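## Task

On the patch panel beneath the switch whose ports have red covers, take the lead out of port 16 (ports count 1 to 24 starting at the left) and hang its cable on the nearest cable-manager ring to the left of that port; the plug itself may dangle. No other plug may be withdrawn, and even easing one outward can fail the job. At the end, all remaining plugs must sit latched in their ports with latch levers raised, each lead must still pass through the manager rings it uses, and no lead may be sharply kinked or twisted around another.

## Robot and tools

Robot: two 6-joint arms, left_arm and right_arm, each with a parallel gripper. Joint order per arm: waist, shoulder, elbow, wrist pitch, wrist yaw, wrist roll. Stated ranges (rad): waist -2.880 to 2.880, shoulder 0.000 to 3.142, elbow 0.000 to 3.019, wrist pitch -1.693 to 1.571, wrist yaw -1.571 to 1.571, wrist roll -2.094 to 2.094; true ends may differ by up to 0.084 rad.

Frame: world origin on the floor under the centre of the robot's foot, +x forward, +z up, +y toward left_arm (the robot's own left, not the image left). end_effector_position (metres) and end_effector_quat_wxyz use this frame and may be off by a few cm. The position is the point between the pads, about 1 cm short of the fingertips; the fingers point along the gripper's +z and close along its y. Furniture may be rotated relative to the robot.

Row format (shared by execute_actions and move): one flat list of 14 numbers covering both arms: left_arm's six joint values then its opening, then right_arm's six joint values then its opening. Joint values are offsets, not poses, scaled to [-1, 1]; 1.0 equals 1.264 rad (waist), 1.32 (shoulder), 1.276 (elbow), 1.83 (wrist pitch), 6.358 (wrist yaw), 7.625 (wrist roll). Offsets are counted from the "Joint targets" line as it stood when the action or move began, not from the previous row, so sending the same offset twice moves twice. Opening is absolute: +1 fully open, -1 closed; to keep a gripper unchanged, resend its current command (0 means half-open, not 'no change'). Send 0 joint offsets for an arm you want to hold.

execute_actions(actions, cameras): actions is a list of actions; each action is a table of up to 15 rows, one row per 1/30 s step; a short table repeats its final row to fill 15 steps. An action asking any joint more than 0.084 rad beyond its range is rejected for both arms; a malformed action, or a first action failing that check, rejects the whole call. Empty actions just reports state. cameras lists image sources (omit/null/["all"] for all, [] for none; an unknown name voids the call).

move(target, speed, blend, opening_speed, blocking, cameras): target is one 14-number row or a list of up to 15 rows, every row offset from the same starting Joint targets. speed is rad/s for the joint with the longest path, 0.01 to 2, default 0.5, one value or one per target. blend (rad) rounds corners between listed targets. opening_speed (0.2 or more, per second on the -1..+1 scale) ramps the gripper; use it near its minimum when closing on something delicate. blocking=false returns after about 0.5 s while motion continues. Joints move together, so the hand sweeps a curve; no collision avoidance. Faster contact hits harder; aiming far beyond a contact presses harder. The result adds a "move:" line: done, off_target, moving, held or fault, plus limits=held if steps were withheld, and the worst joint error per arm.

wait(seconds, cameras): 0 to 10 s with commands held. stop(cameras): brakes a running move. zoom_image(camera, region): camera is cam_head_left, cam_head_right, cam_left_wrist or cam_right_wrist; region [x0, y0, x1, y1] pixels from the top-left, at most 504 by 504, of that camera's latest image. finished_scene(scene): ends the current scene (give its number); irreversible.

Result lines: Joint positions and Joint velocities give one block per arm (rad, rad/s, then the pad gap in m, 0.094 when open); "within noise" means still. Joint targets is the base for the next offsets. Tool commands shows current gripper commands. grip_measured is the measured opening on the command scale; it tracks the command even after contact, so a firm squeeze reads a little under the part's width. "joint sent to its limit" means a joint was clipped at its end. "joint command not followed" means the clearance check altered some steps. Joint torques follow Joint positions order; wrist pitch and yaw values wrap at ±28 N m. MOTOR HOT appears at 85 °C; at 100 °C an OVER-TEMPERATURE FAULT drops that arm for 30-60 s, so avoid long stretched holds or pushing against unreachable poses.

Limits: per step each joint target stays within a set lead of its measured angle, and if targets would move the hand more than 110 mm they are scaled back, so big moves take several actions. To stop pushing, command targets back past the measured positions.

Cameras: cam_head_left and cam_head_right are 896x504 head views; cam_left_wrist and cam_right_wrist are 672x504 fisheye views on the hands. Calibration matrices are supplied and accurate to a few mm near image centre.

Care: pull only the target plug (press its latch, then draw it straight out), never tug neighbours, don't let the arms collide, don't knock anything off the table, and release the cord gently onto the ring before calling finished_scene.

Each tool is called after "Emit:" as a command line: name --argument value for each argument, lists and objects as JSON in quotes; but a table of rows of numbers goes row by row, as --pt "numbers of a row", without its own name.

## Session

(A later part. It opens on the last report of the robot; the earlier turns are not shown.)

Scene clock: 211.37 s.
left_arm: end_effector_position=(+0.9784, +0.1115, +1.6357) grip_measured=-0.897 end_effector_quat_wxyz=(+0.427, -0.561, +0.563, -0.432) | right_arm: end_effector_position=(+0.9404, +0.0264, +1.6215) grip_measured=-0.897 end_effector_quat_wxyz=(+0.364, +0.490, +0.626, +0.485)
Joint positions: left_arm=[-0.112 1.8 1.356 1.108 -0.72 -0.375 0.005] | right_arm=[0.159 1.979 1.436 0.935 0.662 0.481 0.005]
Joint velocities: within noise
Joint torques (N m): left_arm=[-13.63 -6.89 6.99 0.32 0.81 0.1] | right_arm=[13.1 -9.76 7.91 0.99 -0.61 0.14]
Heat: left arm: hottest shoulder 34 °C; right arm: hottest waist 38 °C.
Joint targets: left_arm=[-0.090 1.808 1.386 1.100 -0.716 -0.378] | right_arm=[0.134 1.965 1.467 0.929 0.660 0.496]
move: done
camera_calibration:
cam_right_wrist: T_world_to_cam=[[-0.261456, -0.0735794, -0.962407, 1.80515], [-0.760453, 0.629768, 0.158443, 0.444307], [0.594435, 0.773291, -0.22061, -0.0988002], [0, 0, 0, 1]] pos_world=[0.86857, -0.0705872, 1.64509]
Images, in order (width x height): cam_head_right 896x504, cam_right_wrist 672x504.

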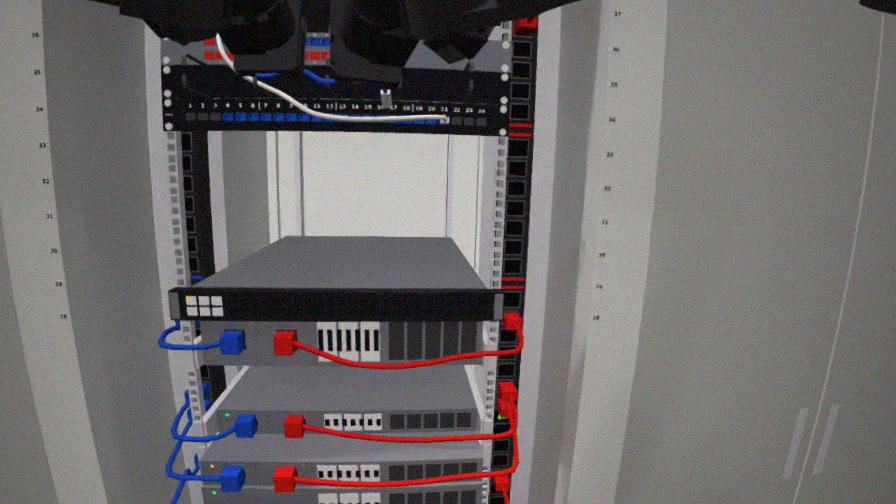

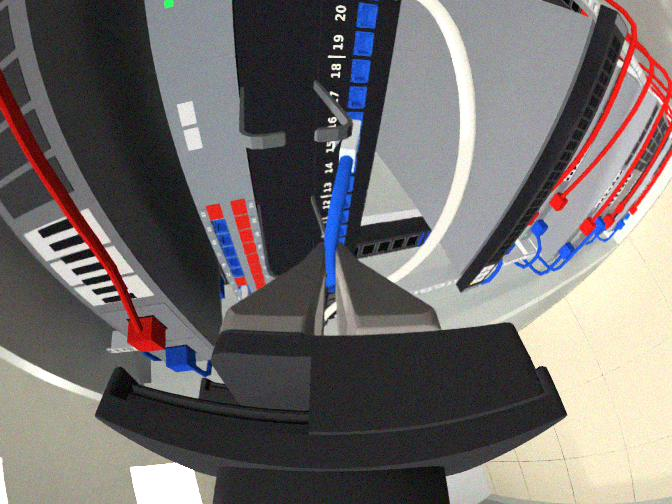

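Emit:
move --pt "0 0 0 0 0 0 -0.98 0.057 0.0038 0.0125 -0.006 0.0022 -0.0039 -0.97" --pt "0 0 0 0 0 0 -0.98 0.0158 0.012 0.0125 -0.006 0.0022 -0.0039 -0.97" --speed 0.08 --cameras '["cam_right_wrist","cam_head_right","cam_left_wrist"]'

Emit:
zoom_image --camera "cam_right_wrist" --region '[200, 130, 450, 340]'

Emit:
zoom_image --camera "cam_head_right" --region '[230, 30, 430, 130]'

Scene clock: 214.27 s.
left_arm: end_effector_position=(+0.9789, +0.1119, +1.6361) grip_measured=-0.897 end_effector_quat_wxyz=(+0.427, -0.562, +0.562, -0.432) | right_arm: end_effector_position=(+0.9410, +0.0267, +1.6247) grip_measured=-0.898 end_effector_quat_wxyz=(+0.363, +0.492, +0.628, +0.481)
Joint positions: left_arm=[-0.112 1.8 1.357 1.108 -0.72 -0.376 0.005] | right_arm=[0.165 1.979 1.444 0.924 0.677 0.478 0.005]
Joint velocities: within noise
Joint torques (N m): left_arm=[-13.68 -6.89 6.86 0.32 0.81 0.11] | right_arm=[14.51 -8.41 8.5 1.05 -0.71 -0.12]
Heat: left arm: hottest shoulder 34 °C; right arm: hottest waist 38 °C.
Joint targets: left_arm=[-0.090 1.808 1.386 1.100 -0.716 -0.378] | right_arm=[0.154 1.981 1.483 0.917 0.673 0.466]
move: off_target (right_arm); right_arm: the elbow is farthest, 0.039 rad from its target
camera_calibration:
cam_left_wrist: T_world_to_cam=[[0.260727, 0.00635579, 0.965392, -1.83354], [-0.578085, -0.799856, 0.161392, 0.393519], [0.7732, -0.600158, -0.20487, -0.232264], [0, 0, 0, 1]] pos_world=[0.885128, 0.187017, 1.65899]
cam_right_wrist: T_world_to_cam=[[-0.270327, -0.0790777, -0.959516, 1.81217], [-0.758563, 0.63122, 0.16169, 0.436911], [0.592879, 0.771562, -0.230621, -0.0808858], [0, 0, 0, 1]] pos_world=[0.869259, -0.0700765, 1.64951]
Images, in order (width x height): cam_head_right 896x504, cam_left_wrist 672x504, cam_right_wrist 672x504.

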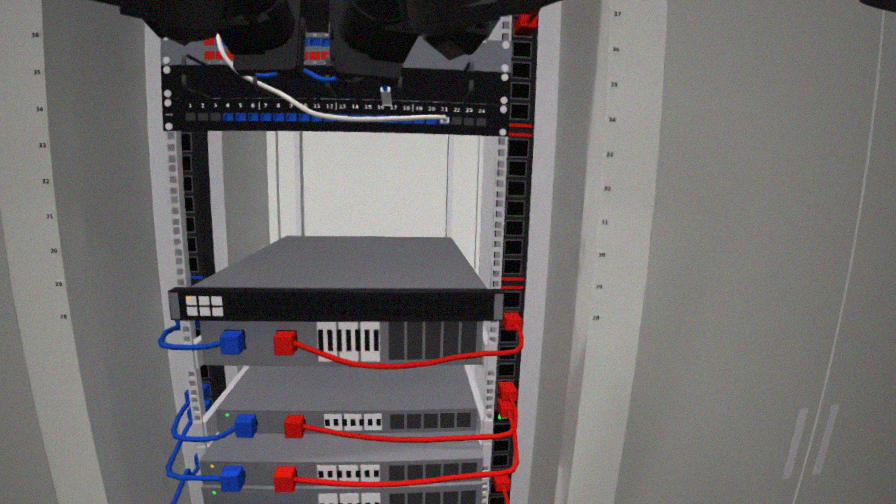

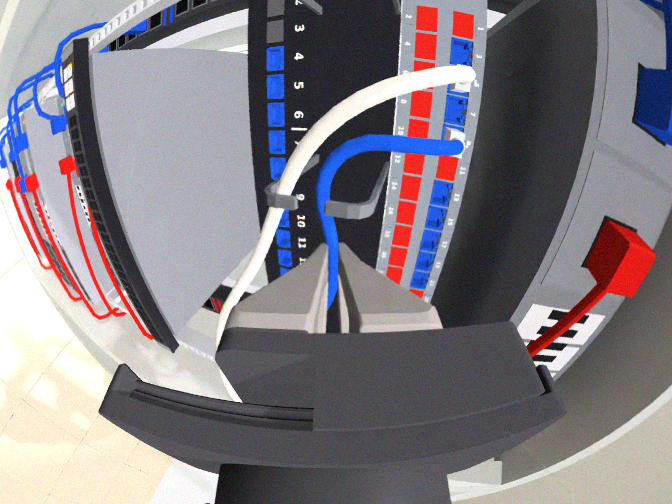

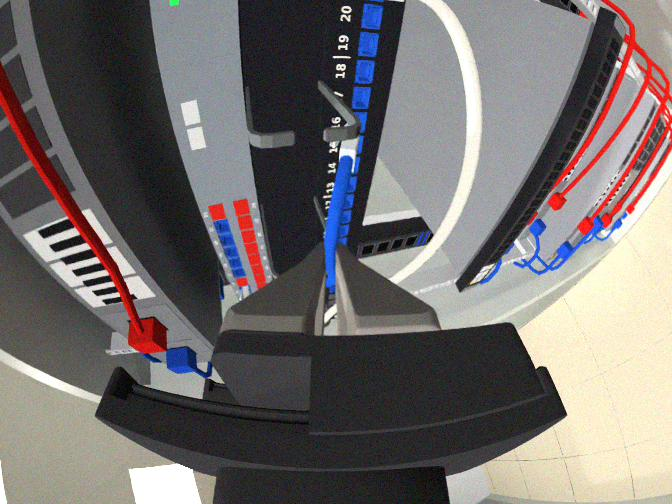

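Scaled by 2.016 from the camera's 672x504 image, which has a finer 960x720 frame.

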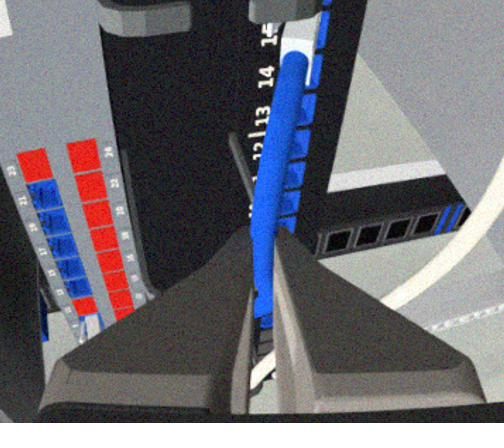

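Scaled by 2.520 from the camera's 896x504 image, which has a finer 1280x720 frame.

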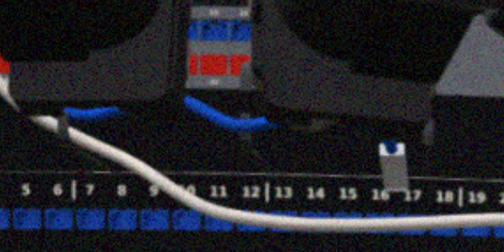

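Emit:
move --pt "0 0 0 0 0 0 -0.98 0.0593 0.003 -0.0415 0.0284 0.0031 -0.0028 -0.97" --speed 0.08 --cameras '["cam_right_wrist","cam_head_right"]'

Emit:
zoom_image --camera "cam_right_wrist" --region '[200, 100, 450, 310]'

Emit:
zoom_image --camera "cam_head_right" --region '[230, 30, 430, 130]'

Scene clock: 217.03 s.
left_arm: end_effector_position=(+0.9786, +0.1106, +1.6358) grip_measured=-0.897 end_effector_quat_wxyz=(+0.427, -0.561, +0.562, -0.433) | right_arm: end_effector_position=(+0.9295, +0.0288, +1.6366) grip_measured=-0.898 end_effector_quat_wxyz=(+0.367, +0.491, +0.626, +0.482)
Joint positions: left_arm=[-0.112 1.802 1.357 1.108 -0.718 -0.377 0.005] | right_arm=[0.19 1.979 1.43 0.956 0.696 0.457 0.005]
Joint velocities: within noise
Joint torques (N m): left_arm=[-13.68 -7.06 6.87 0.32 0.73 0.11] | right_arm=[18.67 -8 5.38 1.87 -0.69 -0.09]
Heat: left arm: hottest shoulder 34 °C; right arm: hottest elbow 39 °C.
Joint targets: left_arm=[-0.090 1.808 1.386 1.100 -0.716 -0.378] | right_arm=[0.229 1.985 1.430 0.969 0.693 0.444]
move: off_target (right_arm); right_arm: the waist is farthest, 0.039 rad from its target
camera_calibration:
cam_right_wrist: T_world_to_cam=[[-0.263653, -0.0793954, -0.961345, 1.81747], [-0.756976, 0.634749, 0.155181, 0.434062], [0.597892, 0.768629, -0.227454, -0.0827346], [0, 0, 0, 1]] pos_world=[0.857222, -0.0676293, 1.66104]
Images, in order (width x height): cam_head_right 896x504, cam_right_wrist 672x504.

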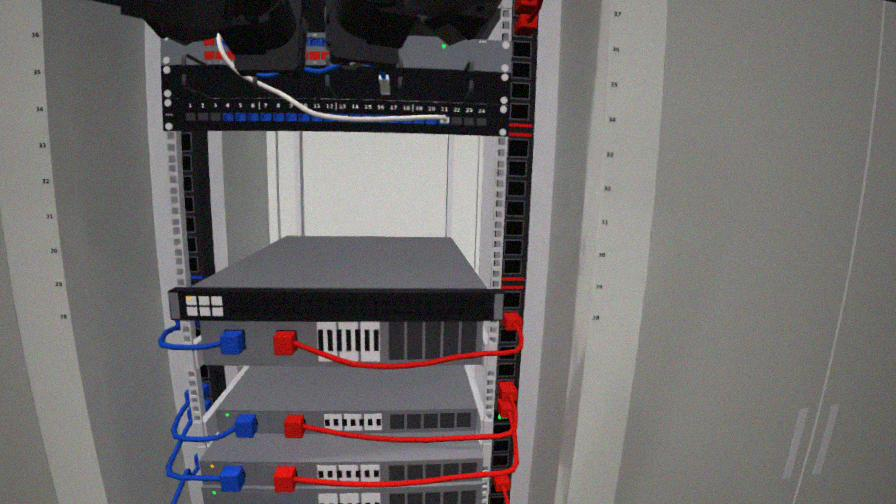

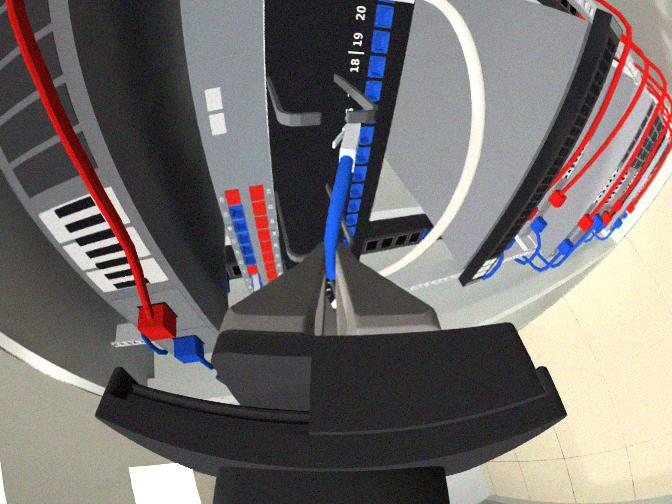

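Scaled by 2.016 from the camera's 672x504 image, which has a finer 960x720 frame.

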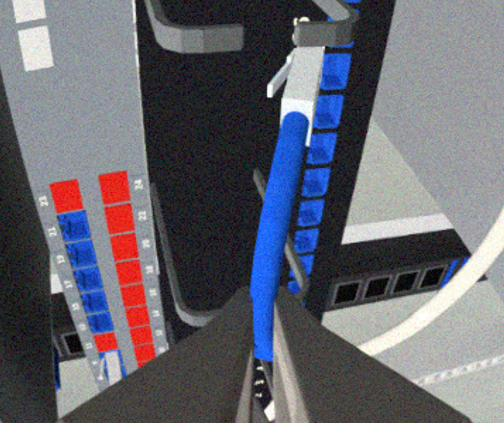

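Scaled by 2.520 from the camera's 896x504 image, which has a finer 1280x720 frame.

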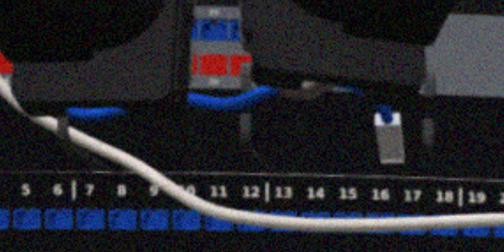

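Emit:
move --pt "0 0 0 0 0 0 -0.98 -0.0396 0 0 0 0 0 -0.97" --pt "0 0 0 0 0 0 -0.98 -0.0783 0.0053 -0.0298 0.0131 -0.0057 0.0071 -0.97" --pt "0 0 0 0 0 0 -0.98 -0.0783 0.0053 -0.0078 0.0131 -0.0057 0.0071 -0.97" --pt "0 0 0 0 0 0 -0.98 -0.091 0.0152 0.0384 -0.023 -0.0079 0.0089 -0.97" --speed 0.1 --cameras '["cam_right_wrist","cam_head_right"]'

Emit:
zoom_image --camera "cam_right_wrist" --region '[200, 100, 450, 310]'

Emit:
zoom_image --camera "cam_head_right" --region '[230, 30, 430, 130]'

Scene clock: 221.43 s.
left_arm: end_effector_position=(+0.9793, +0.1079, +1.6331) grip_measured=-0.897 end_effector_quat_wxyz=(+0.426, -0.560, +0.565, -0.432) | right_arm: end_effector_position=(+0.9468, +0.0248, +1.6110) grip_measured=-0.898 end_effector_quat_wxyz=(+0.364, +0.495, +0.622, +0.485)
Joint positions: left_arm=[-0.109 1.808 1.361 1.104 -0.718 -0.377 0.005] | right_arm=[0.14 1.986 1.443 0.937 0.648 0.496 0.005]
Joint velocities: within noise
Joint torques (N m): left_arm=[-13.98 -7.65 6.52 0.49 0.72 0.11] | right_arm=[13.45 -7.18 8.14 0.9 -0.77 0.13]
Heat: left arm: hottest shoulder 34 °C; right arm: hottest elbow 39 °C.
Joint targets: left_arm=[-0.090 1.808 1.386 1.100 -0.716 -0.378] | right_arm=[0.114 2.005 1.479 0.928 0.643 0.512]
move: off_target (right_arm); right_arm: the elbow is farthest, 0.036 rad from its target
camera_calibration:
cam_right_wrist: T_world_to_cam=[[-0.264941, -0.0637104, -0.962158, 1.7992], [-0.753972, 0.635712, 0.16552, 0.434135], [0.60111, 0.769293, -0.216462, -0.116605], [0, 0, 0, 1]] pos_world=[0.8741, -0.0716535, 1.63402]
Images, in order (width x height): cam_head_right 896x504, cam_right_wrist 672x504.

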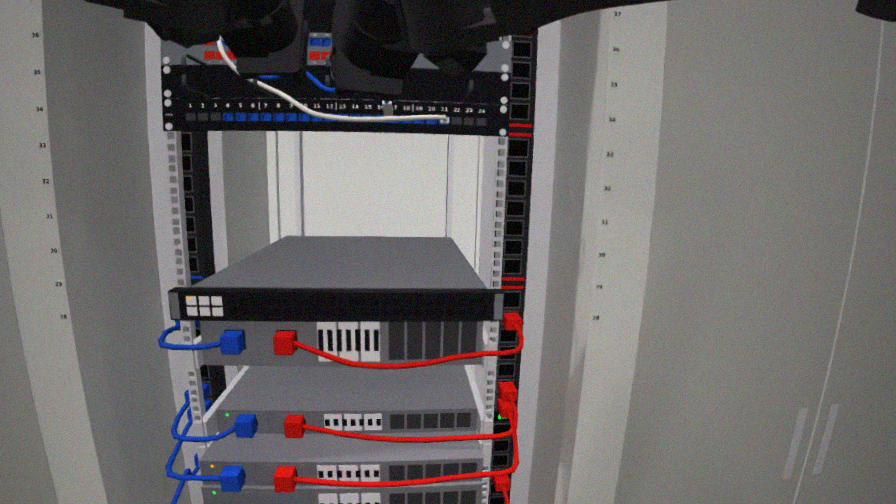

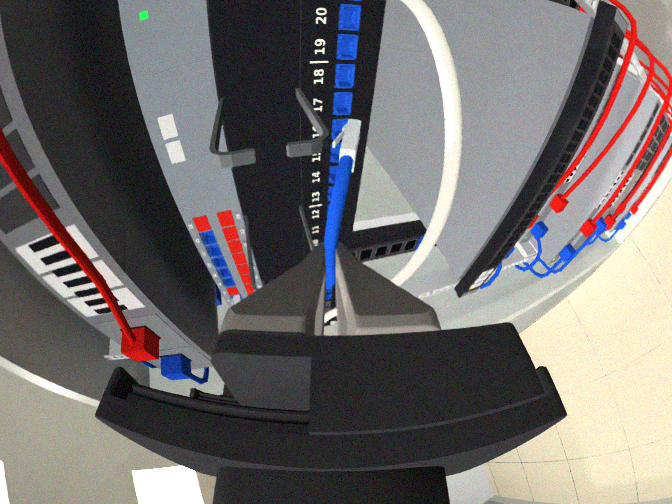

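Scaled by 2.016 from the camera's 672x504 image, which has a finer 960x720 frame.

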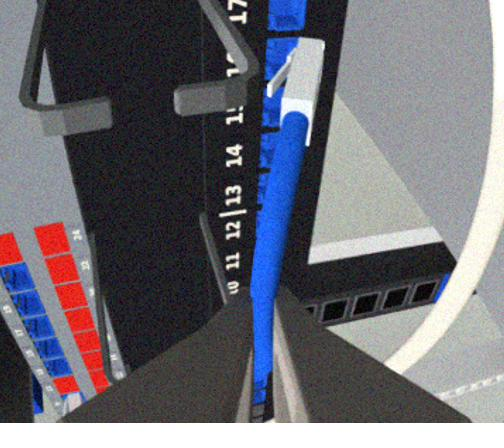

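Scaled by 2.520 from the camera's 896x504 image, which has a finer 1280x720 frame.

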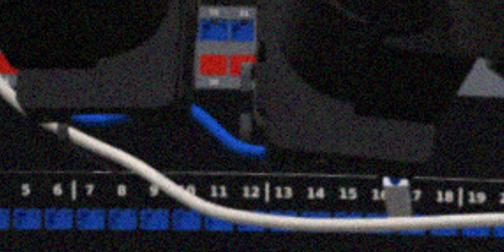

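Emit:
move --pt "0 0 0 0 0 0 -0.98 0.072 -0.0076 0.0196 -0.0142 0.0039 -0.0063 -0.97" --speed 0.08 --cameras '["cam_right_wrist","cam_head_right"]'

Emit:
zoom_image --camera "cam_right_wrist" --region '[200, 100, 450, 310]'

Emit:
zoom_image --camera "cam_head_right" --region '[230, 30, 430, 130]'

Scene clock: 224.10 s.
left_arm: end_effector_position=(+0.9820, +0.1114, +1.6342) grip_measured=-0.897 end_effector_quat_wxyz=(+0.427, -0.562, +0.562, -0.431) | right_arm: end_effector_position=(+0.9450, +0.0290, +1.6254) grip_measured=-0.898 end_effector_quat_wxyz=(+0.363, +0.491, +0.630, +0.480)
Joint positions: left_arm=[-0.107 1.805 1.366 1.104 -0.718 -0.377 0.005] | right_arm=[0.164 1.986 1.462 0.91 0.677 0.476 0.005]
Joint velocities: within noise
Joint torques (N m): left_arm=[-14.15 -7.47 6.11 0.47 0.72 0.12] | right_arm=[18.96 -7.59 8.83 0.92 -0.88 -0.17]
Heat: left arm: hottest shoulder 34 °C; right arm: hottest elbow 39 °C.
Joint targets: left_arm=[-0.090 1.808 1.386 1.100 -0.716 -0.378] | right_arm=[0.205 1.995 1.504 0.901 0.668 0.464]
move: off_target (right_arm); right_arm: the elbow is farthest, 0.042 rad from its target
camera_calibration:
cam_right_wrist: T_world_to_cam=[[-0.270921, -0.0833008, -0.95899, 1.81392], [-0.759809, 0.630173, 0.159912, 0.442511], [0.591009, 0.771973, -0.23402, -0.0776108], [0, 0, 0, 1]] pos_world=[0.873522, -0.0678442, 1.65061]
Images, in order (width x height): cam_head_right 896x504, cam_right_wrist 672x504.

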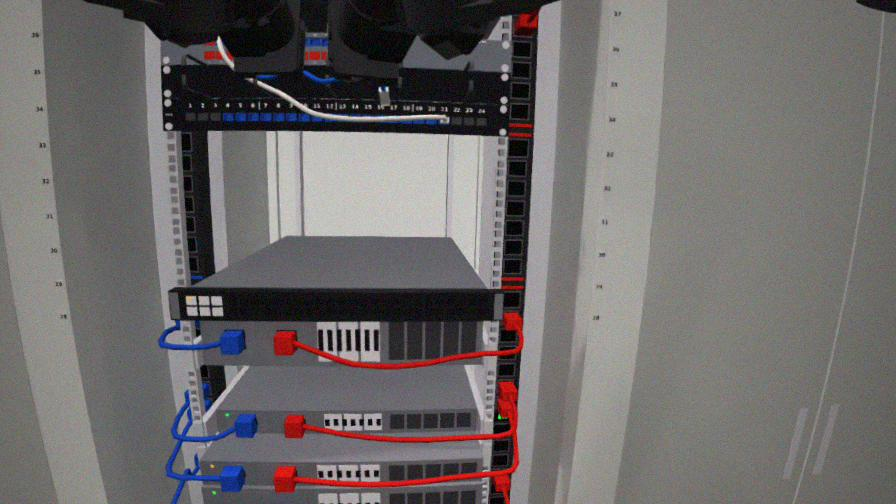

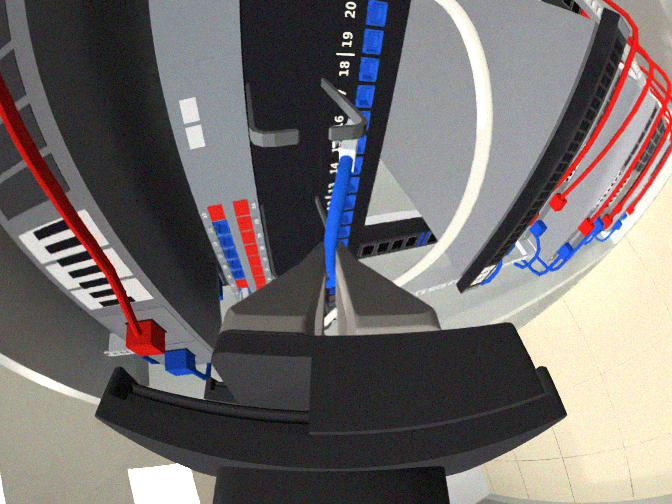

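Scaled by 2.016 from the camera's 672x504 image, which has a finer 960x720 frame.

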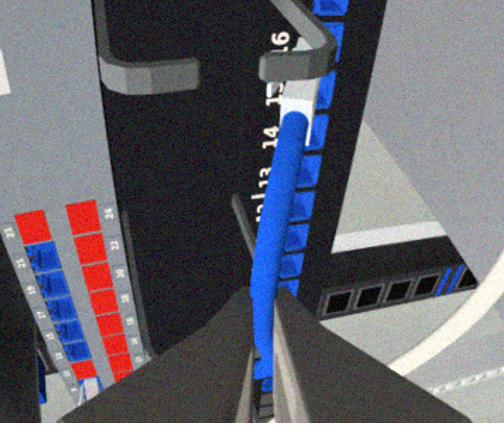

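Scaled by 2.520 from the camera's 896x504 image, which has a finer 1280x720 frame.

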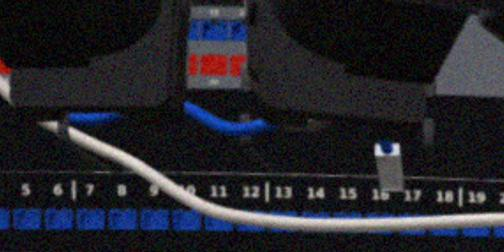

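Emit:
move --pt "0 0 0 0 0 0 -0.98 0.014 0 0.002 0 0 0 -0.97" --speed 0.08 --cameras '["cam_right_wrist"]'

Scene clock: 225.20 s.
left_arm: end_effector_position=(+0.9825, +0.1131, +1.6350) grip_measured=-0.897 end_effector_quat_wxyz=(+0.428, -0.563, +0.561, -0.431) | right_arm: end_effector_position=(+0.9425, +0.0313, +1.6346) grip_measured=-0.898 end_effector_quat_wxyz=(+0.363, +0.489, +0.628, +0.485)
Joint positions: left_arm=[-0.107 1.803 1.366 1.104 -0.718 -0.379 0.005] | right_arm=[0.177 1.986 1.466 0.91 0.679 0.474 0.005]
Joint velocities: within noise
Joint torques (N m): left_arm=[-14.1 -7.18 6.12 0.46 0.72 0.11] | right_arm=[18.84 -7.41 8.66 0.92 -1.01 -0.08]
Heat: left arm: hottest shoulder 34 °C; right arm: hottest elbow 39 °C.
Joint targets: left_arm=[-0.090 1.808 1.386 1.100 -0.716 -0.378] | right_arm=[0.223 1.995 1.507 0.902 0.668 0.464]
move: off_target (right_arm); right_arm: the waist is farthest, 0.046 rad from its target
camera_calibration:
cam_right_wrist: T_world_to_cam=[[-0.263978, -0.0770008, -0.96145, 1.8196], [-0.762846, 0.626659, 0.159261, 0.44171], [0.590238, 0.77548, -0.224164, -0.0912131], [0, 0, 0, 1]] pos_world=[0.871129, -0.0659574, 1.65866]
Images, in order (width x height): cam_right_wrist 672x504.

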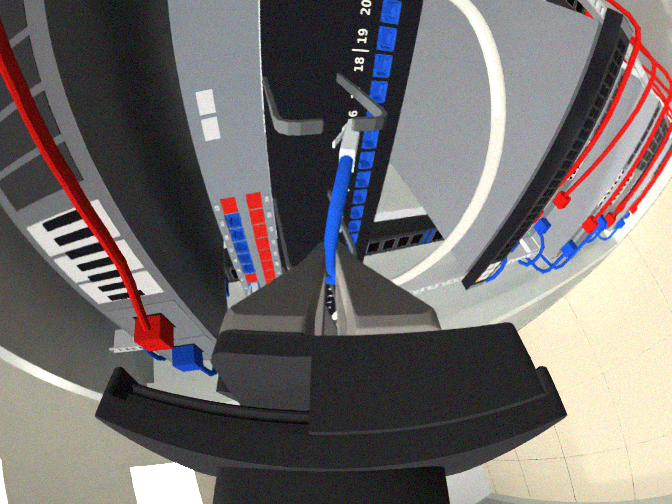

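Emit:
zoom_image --camera "cam_right_wrist" --region '[290, 60, 410, 180]'

Emit:
zoom_image --camera "cam_right_wrist" --region '[260, 180, 410, 330]'

Scaled by 4.200 from the camera's 672x504 image, which has a finer 960x720 frame.

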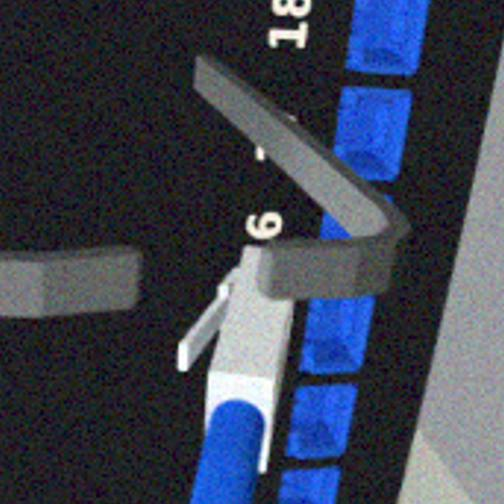

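Scaled by 3.360 from the camera's 672x504 image, which has a finer 960x720 frame.

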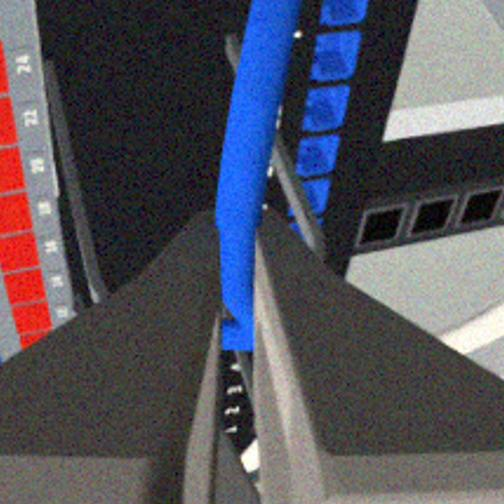

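Emit:
move --pt "0 0 0 0 0 0 -0.98 -0.0435 0.0076 0 0 0 0.0013 -0.97" --pt "0 0 0 0 0 0 -0.98 -0.0775 0.0273 0.1011 -0.0552 -0.0053 0.0058 -0.97" --speed 0.08

Emit:
zoom_image --camera "cam_right_wrist" --region '[230, 130, 430, 330]'

Emit:
zoom_image --camera "cam_left_wrist" --region '[230, 130, 430, 340]'

Emit:
zoom_image --camera "cam_head_right" --region '[230, 30, 430, 130]'

Scene clock: 228.77 s.
left_arm: end_effector_position=(+0.9861, +0.1193, +1.6347) grip_measured=-0.897 end_effector_quat_wxyz=(+0.428, -0.569, +0.555, -0.430) | right_arm: end_effector_position=(+0.9840, +0.0290, +1.6445) grip_measured=-0.898 end_effector_quat_wxyz=(+0.366, +0.489, +0.622, +0.490)
Joint positions: left_arm=[-0.103 1.797 1.37 1.107 -0.719 -0.383 0.005] | right_arm=[0.155 2.007 1.589 0.812 0.647 0.483 0.005]
Joint velocities: within noise
Joint torques (N m): left_arm=[-14.45 -6.83 5.81 0.36 0.78 0.17] | right_arm=[13.92 -6.48 9.17 0.96 -1.02 0.25]
Heat: left arm: hottest waist 34 °C; right arm: hottest elbow 39 °C.
Joint targets: left_arm=[-0.090 1.808 1.386 1.100 -0.716 -0.378] | right_arm=[0.125 2.031 1.635 0.801 0.634 0.508]
move: off_target (right_arm); right_arm: the elbow is farthest, 0.047 rad from its target
camera_calibration:
cam_left_wrist: T_world_to_cam=[[0.261777, 0.0184103, 0.964953, -1.83588], [-0.562805, -0.809312, 0.168121, 0.378886], [0.784043, -0.58709, -0.201498, -0.251394], [0, 0, 0, 1]] pos_world=[0.890935, 0.192846, 1.65719]
cam_right_wrist: T_world_to_cam=[[-0.251708, -0.067877, -0.96542, 1.83409], [-0.762692, 0.627988, 0.154699, 0.480603], [0.595772, 0.775257, -0.209839, -0.14071], [0, 0, 0, 1]] pos_world=[0.912036, -0.0682342, 1.66679]

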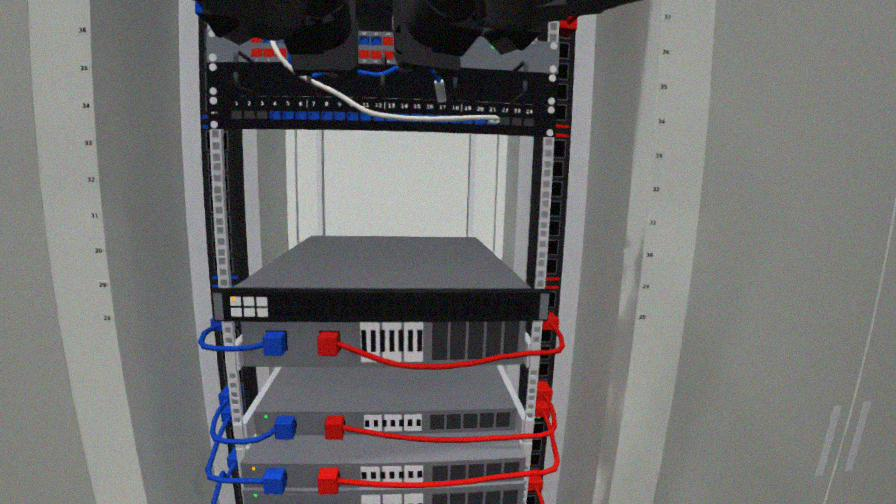

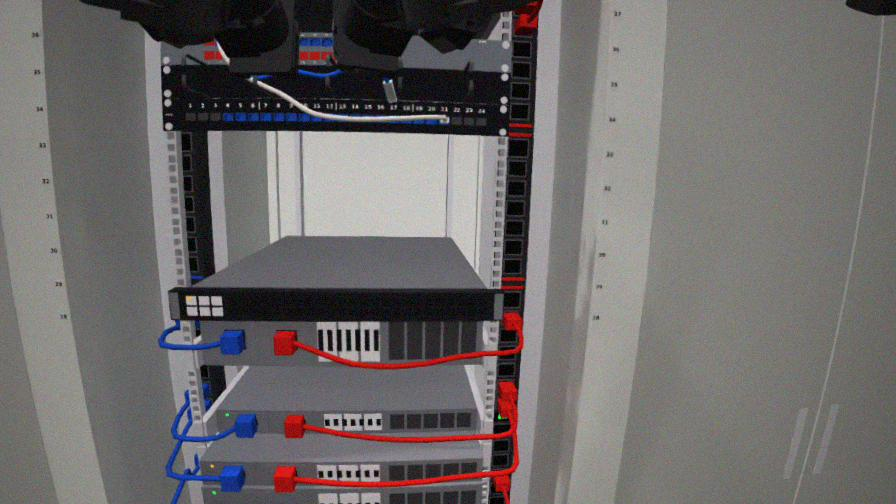

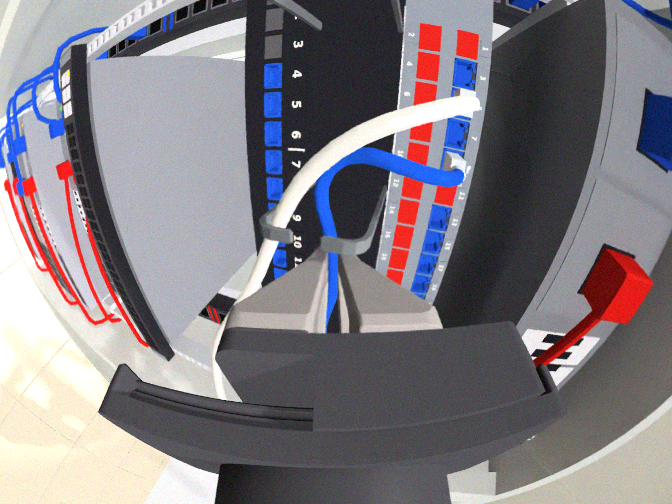

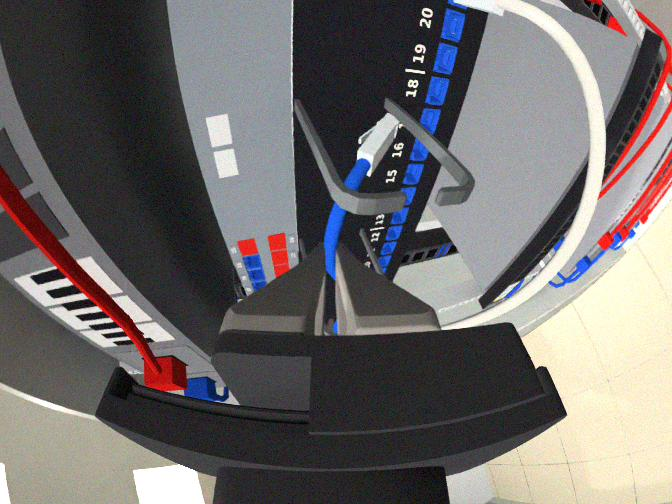

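Scaled by 2.520 from the camera's 672x504 image, which has a finer 960x720 frame.

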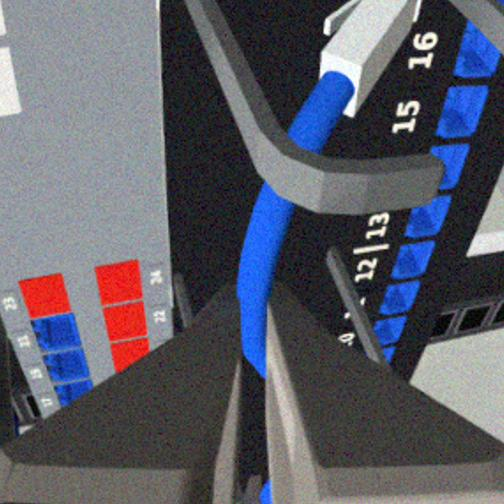

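Scaled by 2.400 from the camera's 672x504 image, which has a finer 960x720 frame.

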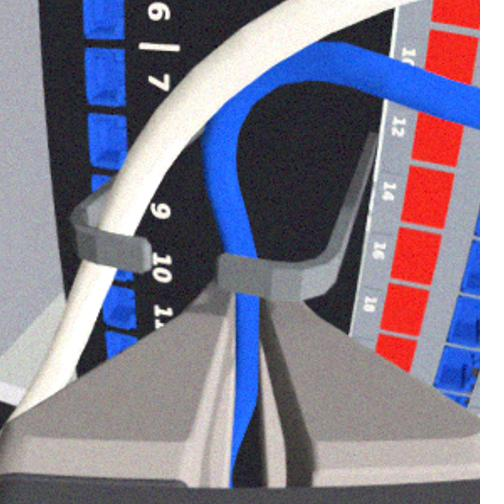

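Scaled by 2.520 from the camera's 896x504 image, which has a finer 1280x720 frame.

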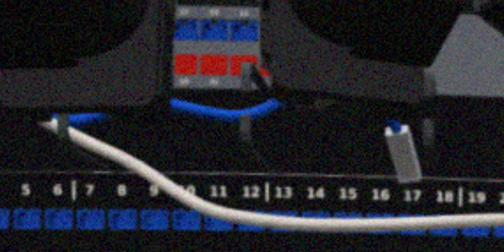

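Emit:
move --pt "0 0 0 0 0 0 -0.98 -0.024 0 0 0 0 0 -0.97" --speed 0.08 --cameras '["cam_right_wrist","cam_head_right","cam_head_left","cam_left_wrist"]'

Emit:
zoom_image --camera "cam_head_right" --region '[290, 50, 410, 110]'

Emit:
zoom_image --camera "cam_head_left" --region '[340, 50, 460, 110]'

Scene clock: 230.73 s.
left_arm: end_effector_position=(+0.9870, +0.1218, +1.6343) grip_measured=-0.897 end_effector_quat_wxyz=(+0.429, -0.570, +0.554, -0.429) | right_arm: end_effector_position=(+0.9848, +0.0323, +1.6328) grip_measured=-0.898 end_effector_quat_wxyz=(+0.365, +0.486, +0.628, +0.486)
Joint positions: left_arm=[-0.101 1.795 1.37 1.108 -0.721 -0.384 0.005] | right_arm=[0.142 2.016 1.589 0.808 0.642 0.484 0.005]
Joint velocities: within noise
Joint torques (N m): left_arm=[-14.56 -6.42 5.74 0.32 0.85 0.18] | right_arm=[12.57 -7.59 9.09 0.92 -0.85 0.27]
Heat: left arm: hottest waist 34 °C; right arm: hottest elbow 39 °C.
Joint targets: left_arm=[-0.090 1.808 1.386 1.100 -0.716 -0.378] | right_arm=[0.095 2.031 1.635 0.800 0.634 0.509]
move: off_target (right_arm); right_arm: the waist is farthest, 0.048 rad from its target
camera_calibration:
cam_left_wrist: T_world_to_cam=[[0.262762, 0.0204081, 0.964645, -1.83653], [-0.558779, -0.811835, 0.169382, 0.375779], [0.786589, -0.583531, -0.201915, -0.25302], [0, 0, 0, 1]] pos_world=[0.891569, 0.194906, 1.65686]
cam_right_wrist: T_world_to_cam=[[-0.257368, -0.0805562, -0.96295, 1.82516], [-0.765494, 0.62516, 0.152296, 0.487745], [0.589729, 0.776329, -0.222561, -0.119546], [0, 0, 0, 1]] pos_world=[0.913603, -0.0650836, 1.65665]

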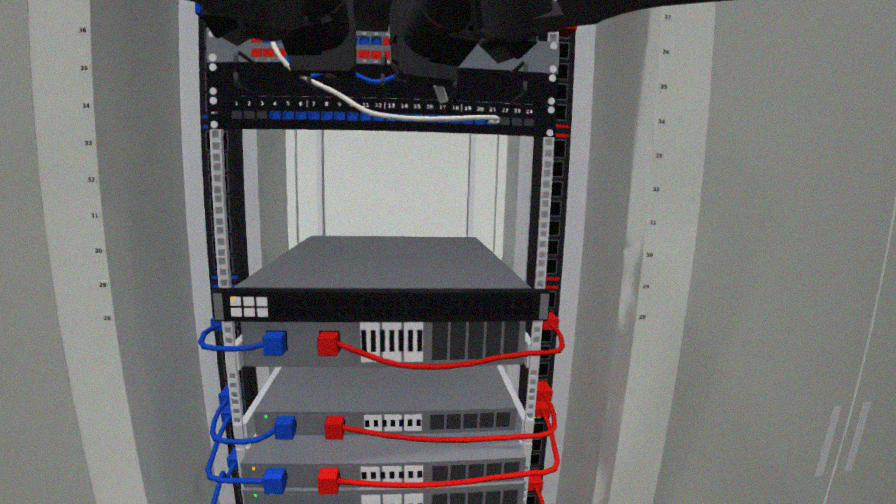

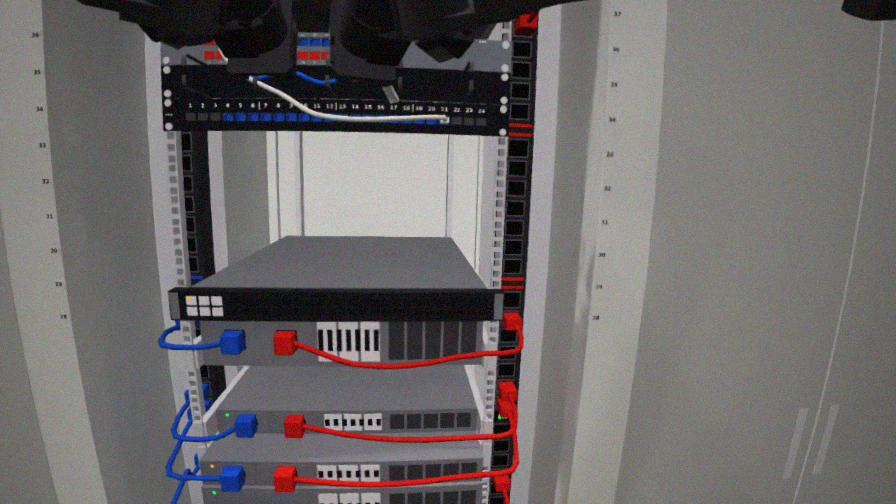

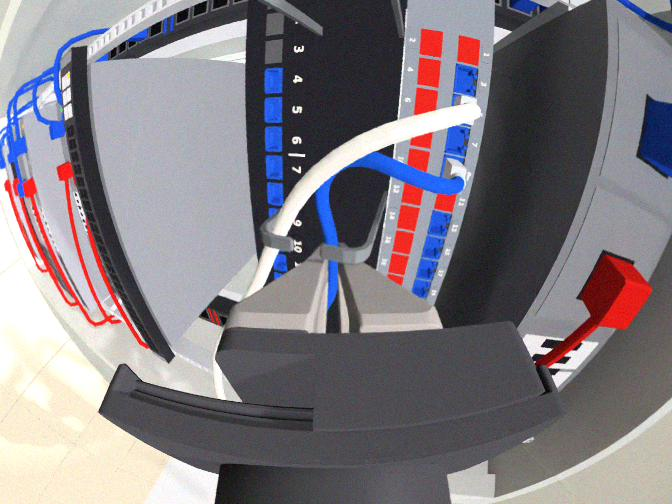

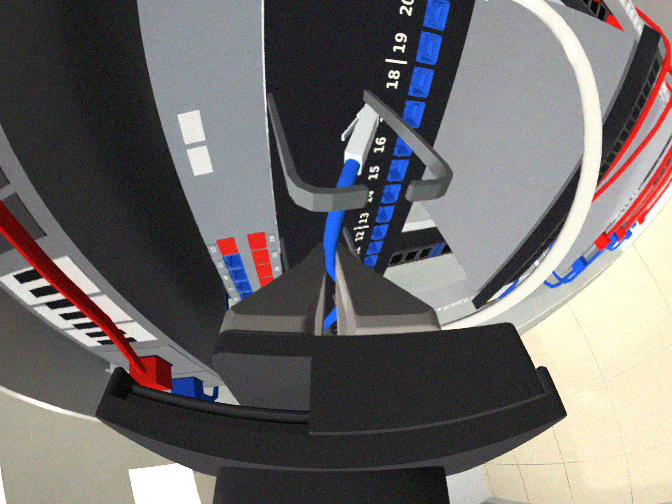

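Scaled by 4.200 from the camera's 896x504 image, which has a finer 1280x720 frame.

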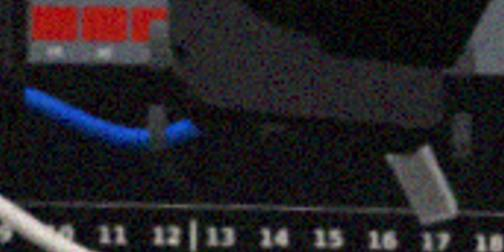

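Scaled by 4.200 from the camera's 896x504 image, which has a finer 1280x720 frame.

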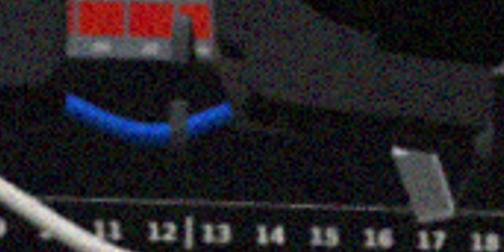

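Emit:
zoom_image --camera "cam_left_wrist" --region '[250, 150, 400, 300]'

Emit:
zoom_image --camera "cam_head_left" --region '[260, 30, 380, 110]'

Emit:
zoom_image --camera "cam_right_wrist" --region '[280, 80, 430, 230]'

Scaled by 3.360 from the camera's 672x504 image, which has a finer 960x720 frame.

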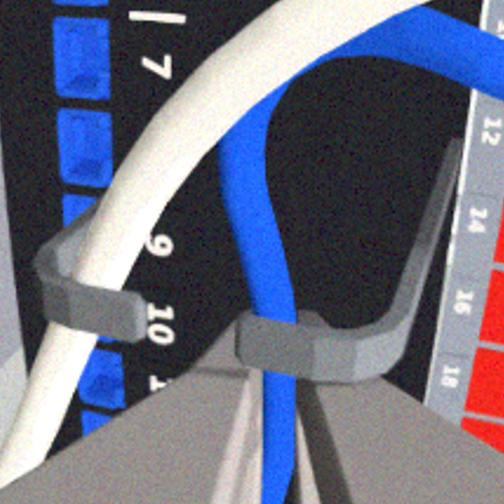

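Scaled by 4.200 from the camera's 896x504 image, which has a finer 1280x720 frame.

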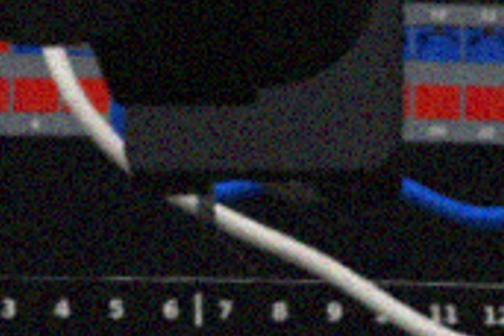

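Scaled by 3.360 from the camera's 672x504 image, which has a finer 960x720 frame.

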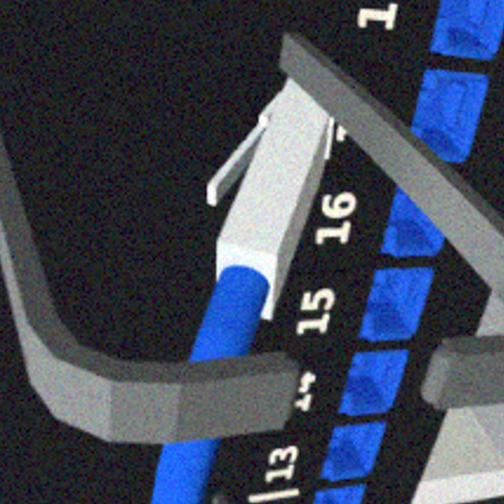

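Emit:
move --pt "0 0 0 0 0 0 -0.6 0 0 0 0 0 0 -0.97" --pt "-0.0198 -0.008 -0.0165 0 0 0 -0.6 0 0 0 0 0 0 -0.97" --speed 0.08 --opening_speed 0.5 --cameras '["cam_right_wrist","cam_head_right","cam_head_left","cam_left_wrist"]'

Emit:
zoom_image --camera "cam_left_wrist" --region '[230, 130, 430, 330]'

Emit:
zoom_image --camera "cam_head_right" --region '[290, 50, 410, 110]'

Scene clock: 234.50 s.
left_arm: end_effector_position=(+0.9848, +0.1179, +1.6320) grip_measured=-0.602 end_effector_quat_wxyz=(+0.428, -0.567, +0.558, -0.429) | right_arm: end_effector_position=(+0.9831, +0.0383, +1.6254) grip_measured=-0.898 end_effector_quat_wxyz=(+0.362, +0.483, +0.632, +0.486)
Joint positions: left_arm=[-0.1 1.799 1.365 1.107 -0.717 -0.383 0.019] | right_arm=[0.136 2.026 1.589 0.803 0.635 0.489 0.005]
Joint velocities: within noise
Joint torques (N m): left_arm=[-16.67 -7.77 4.48 0.38 0.71 0.19] | right_arm=[13.27 -8.76 9.18 1.16 -0.59 0.18]
Heat: left arm: hottest waist 34 °C; right arm: hottest elbow 39 °C.
Joint targets: left_arm=[-0.115 1.797 1.365 1.100 -0.716 -0.378] | right_arm=[0.095 2.031 1.635 0.800 0.634 0.508]
move: off_target (right_arm); right_arm: the elbow is farthest, 0.046 rad from its target
camera_calibration:
cam_left_wrist: T_world_to_cam=[[0.262842, 0.0138315, 0.96474, -1.83311], [-0.565883, -0.807652, 0.165754, 0.384179], [0.781466, -0.589497, -0.204458, -0.244098], [0, 0, 0, 1]] pos_world=[0.889973, 0.191742, 1.65489]
cam_right_wrist: T_world_to_cam=[[-0.259687, -0.0870466, -0.961762, 1.81865], [-0.771931, 0.617125, 0.152576, 0.489938], [0.580246, 0.782036, -0.227453, -0.107758], [0, 0, 0, 1]] pos_world=[0.913006, -0.0597742, 1.64985]

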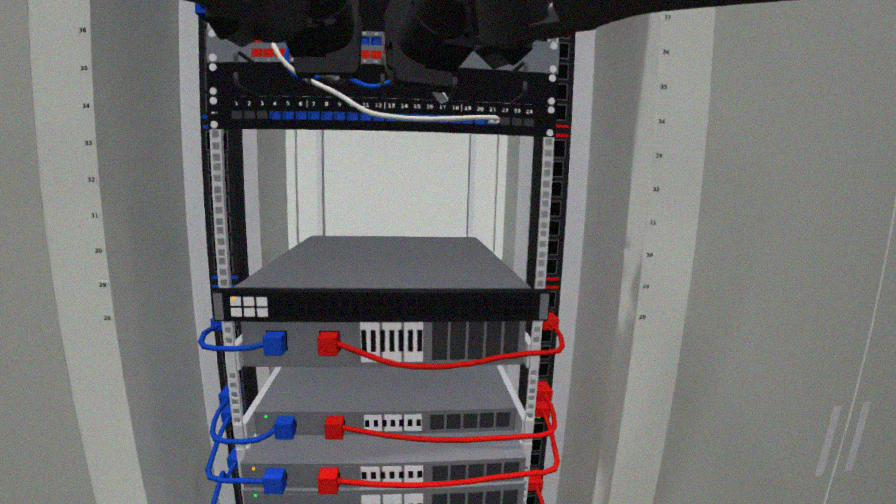

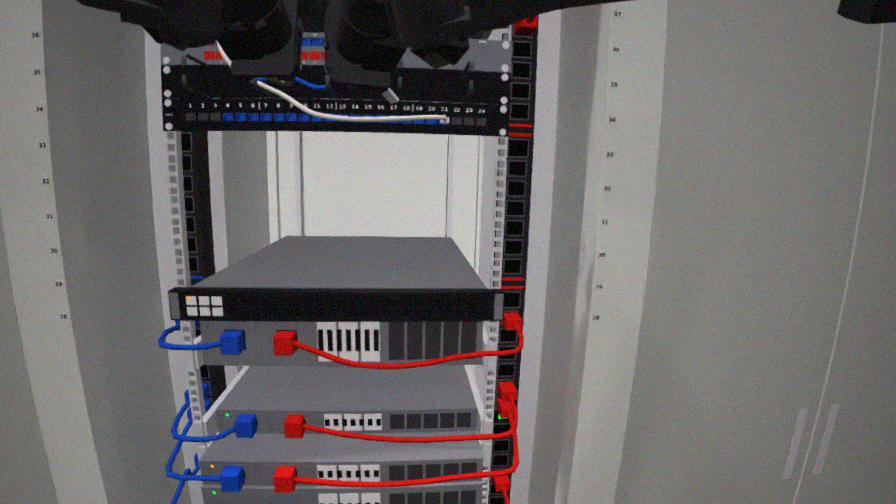

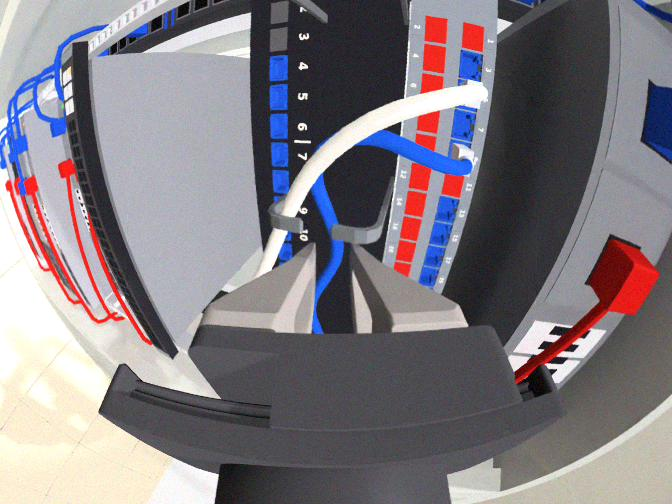

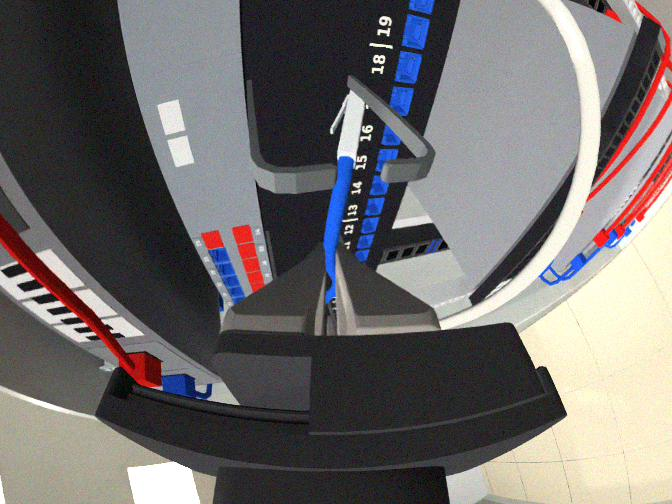

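Scaled by 2.520 from the camera's 672x504 image, which has a finer 960x720 frame.

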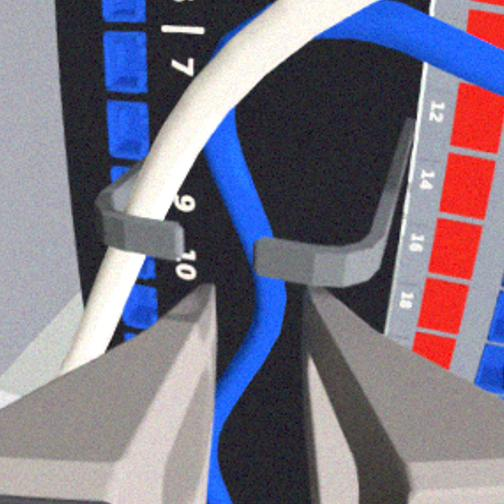

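Scaled by 4.200 from the camera's 896x504 image, which has a finer 1280x720 frame.

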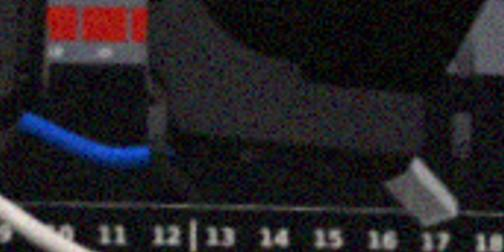

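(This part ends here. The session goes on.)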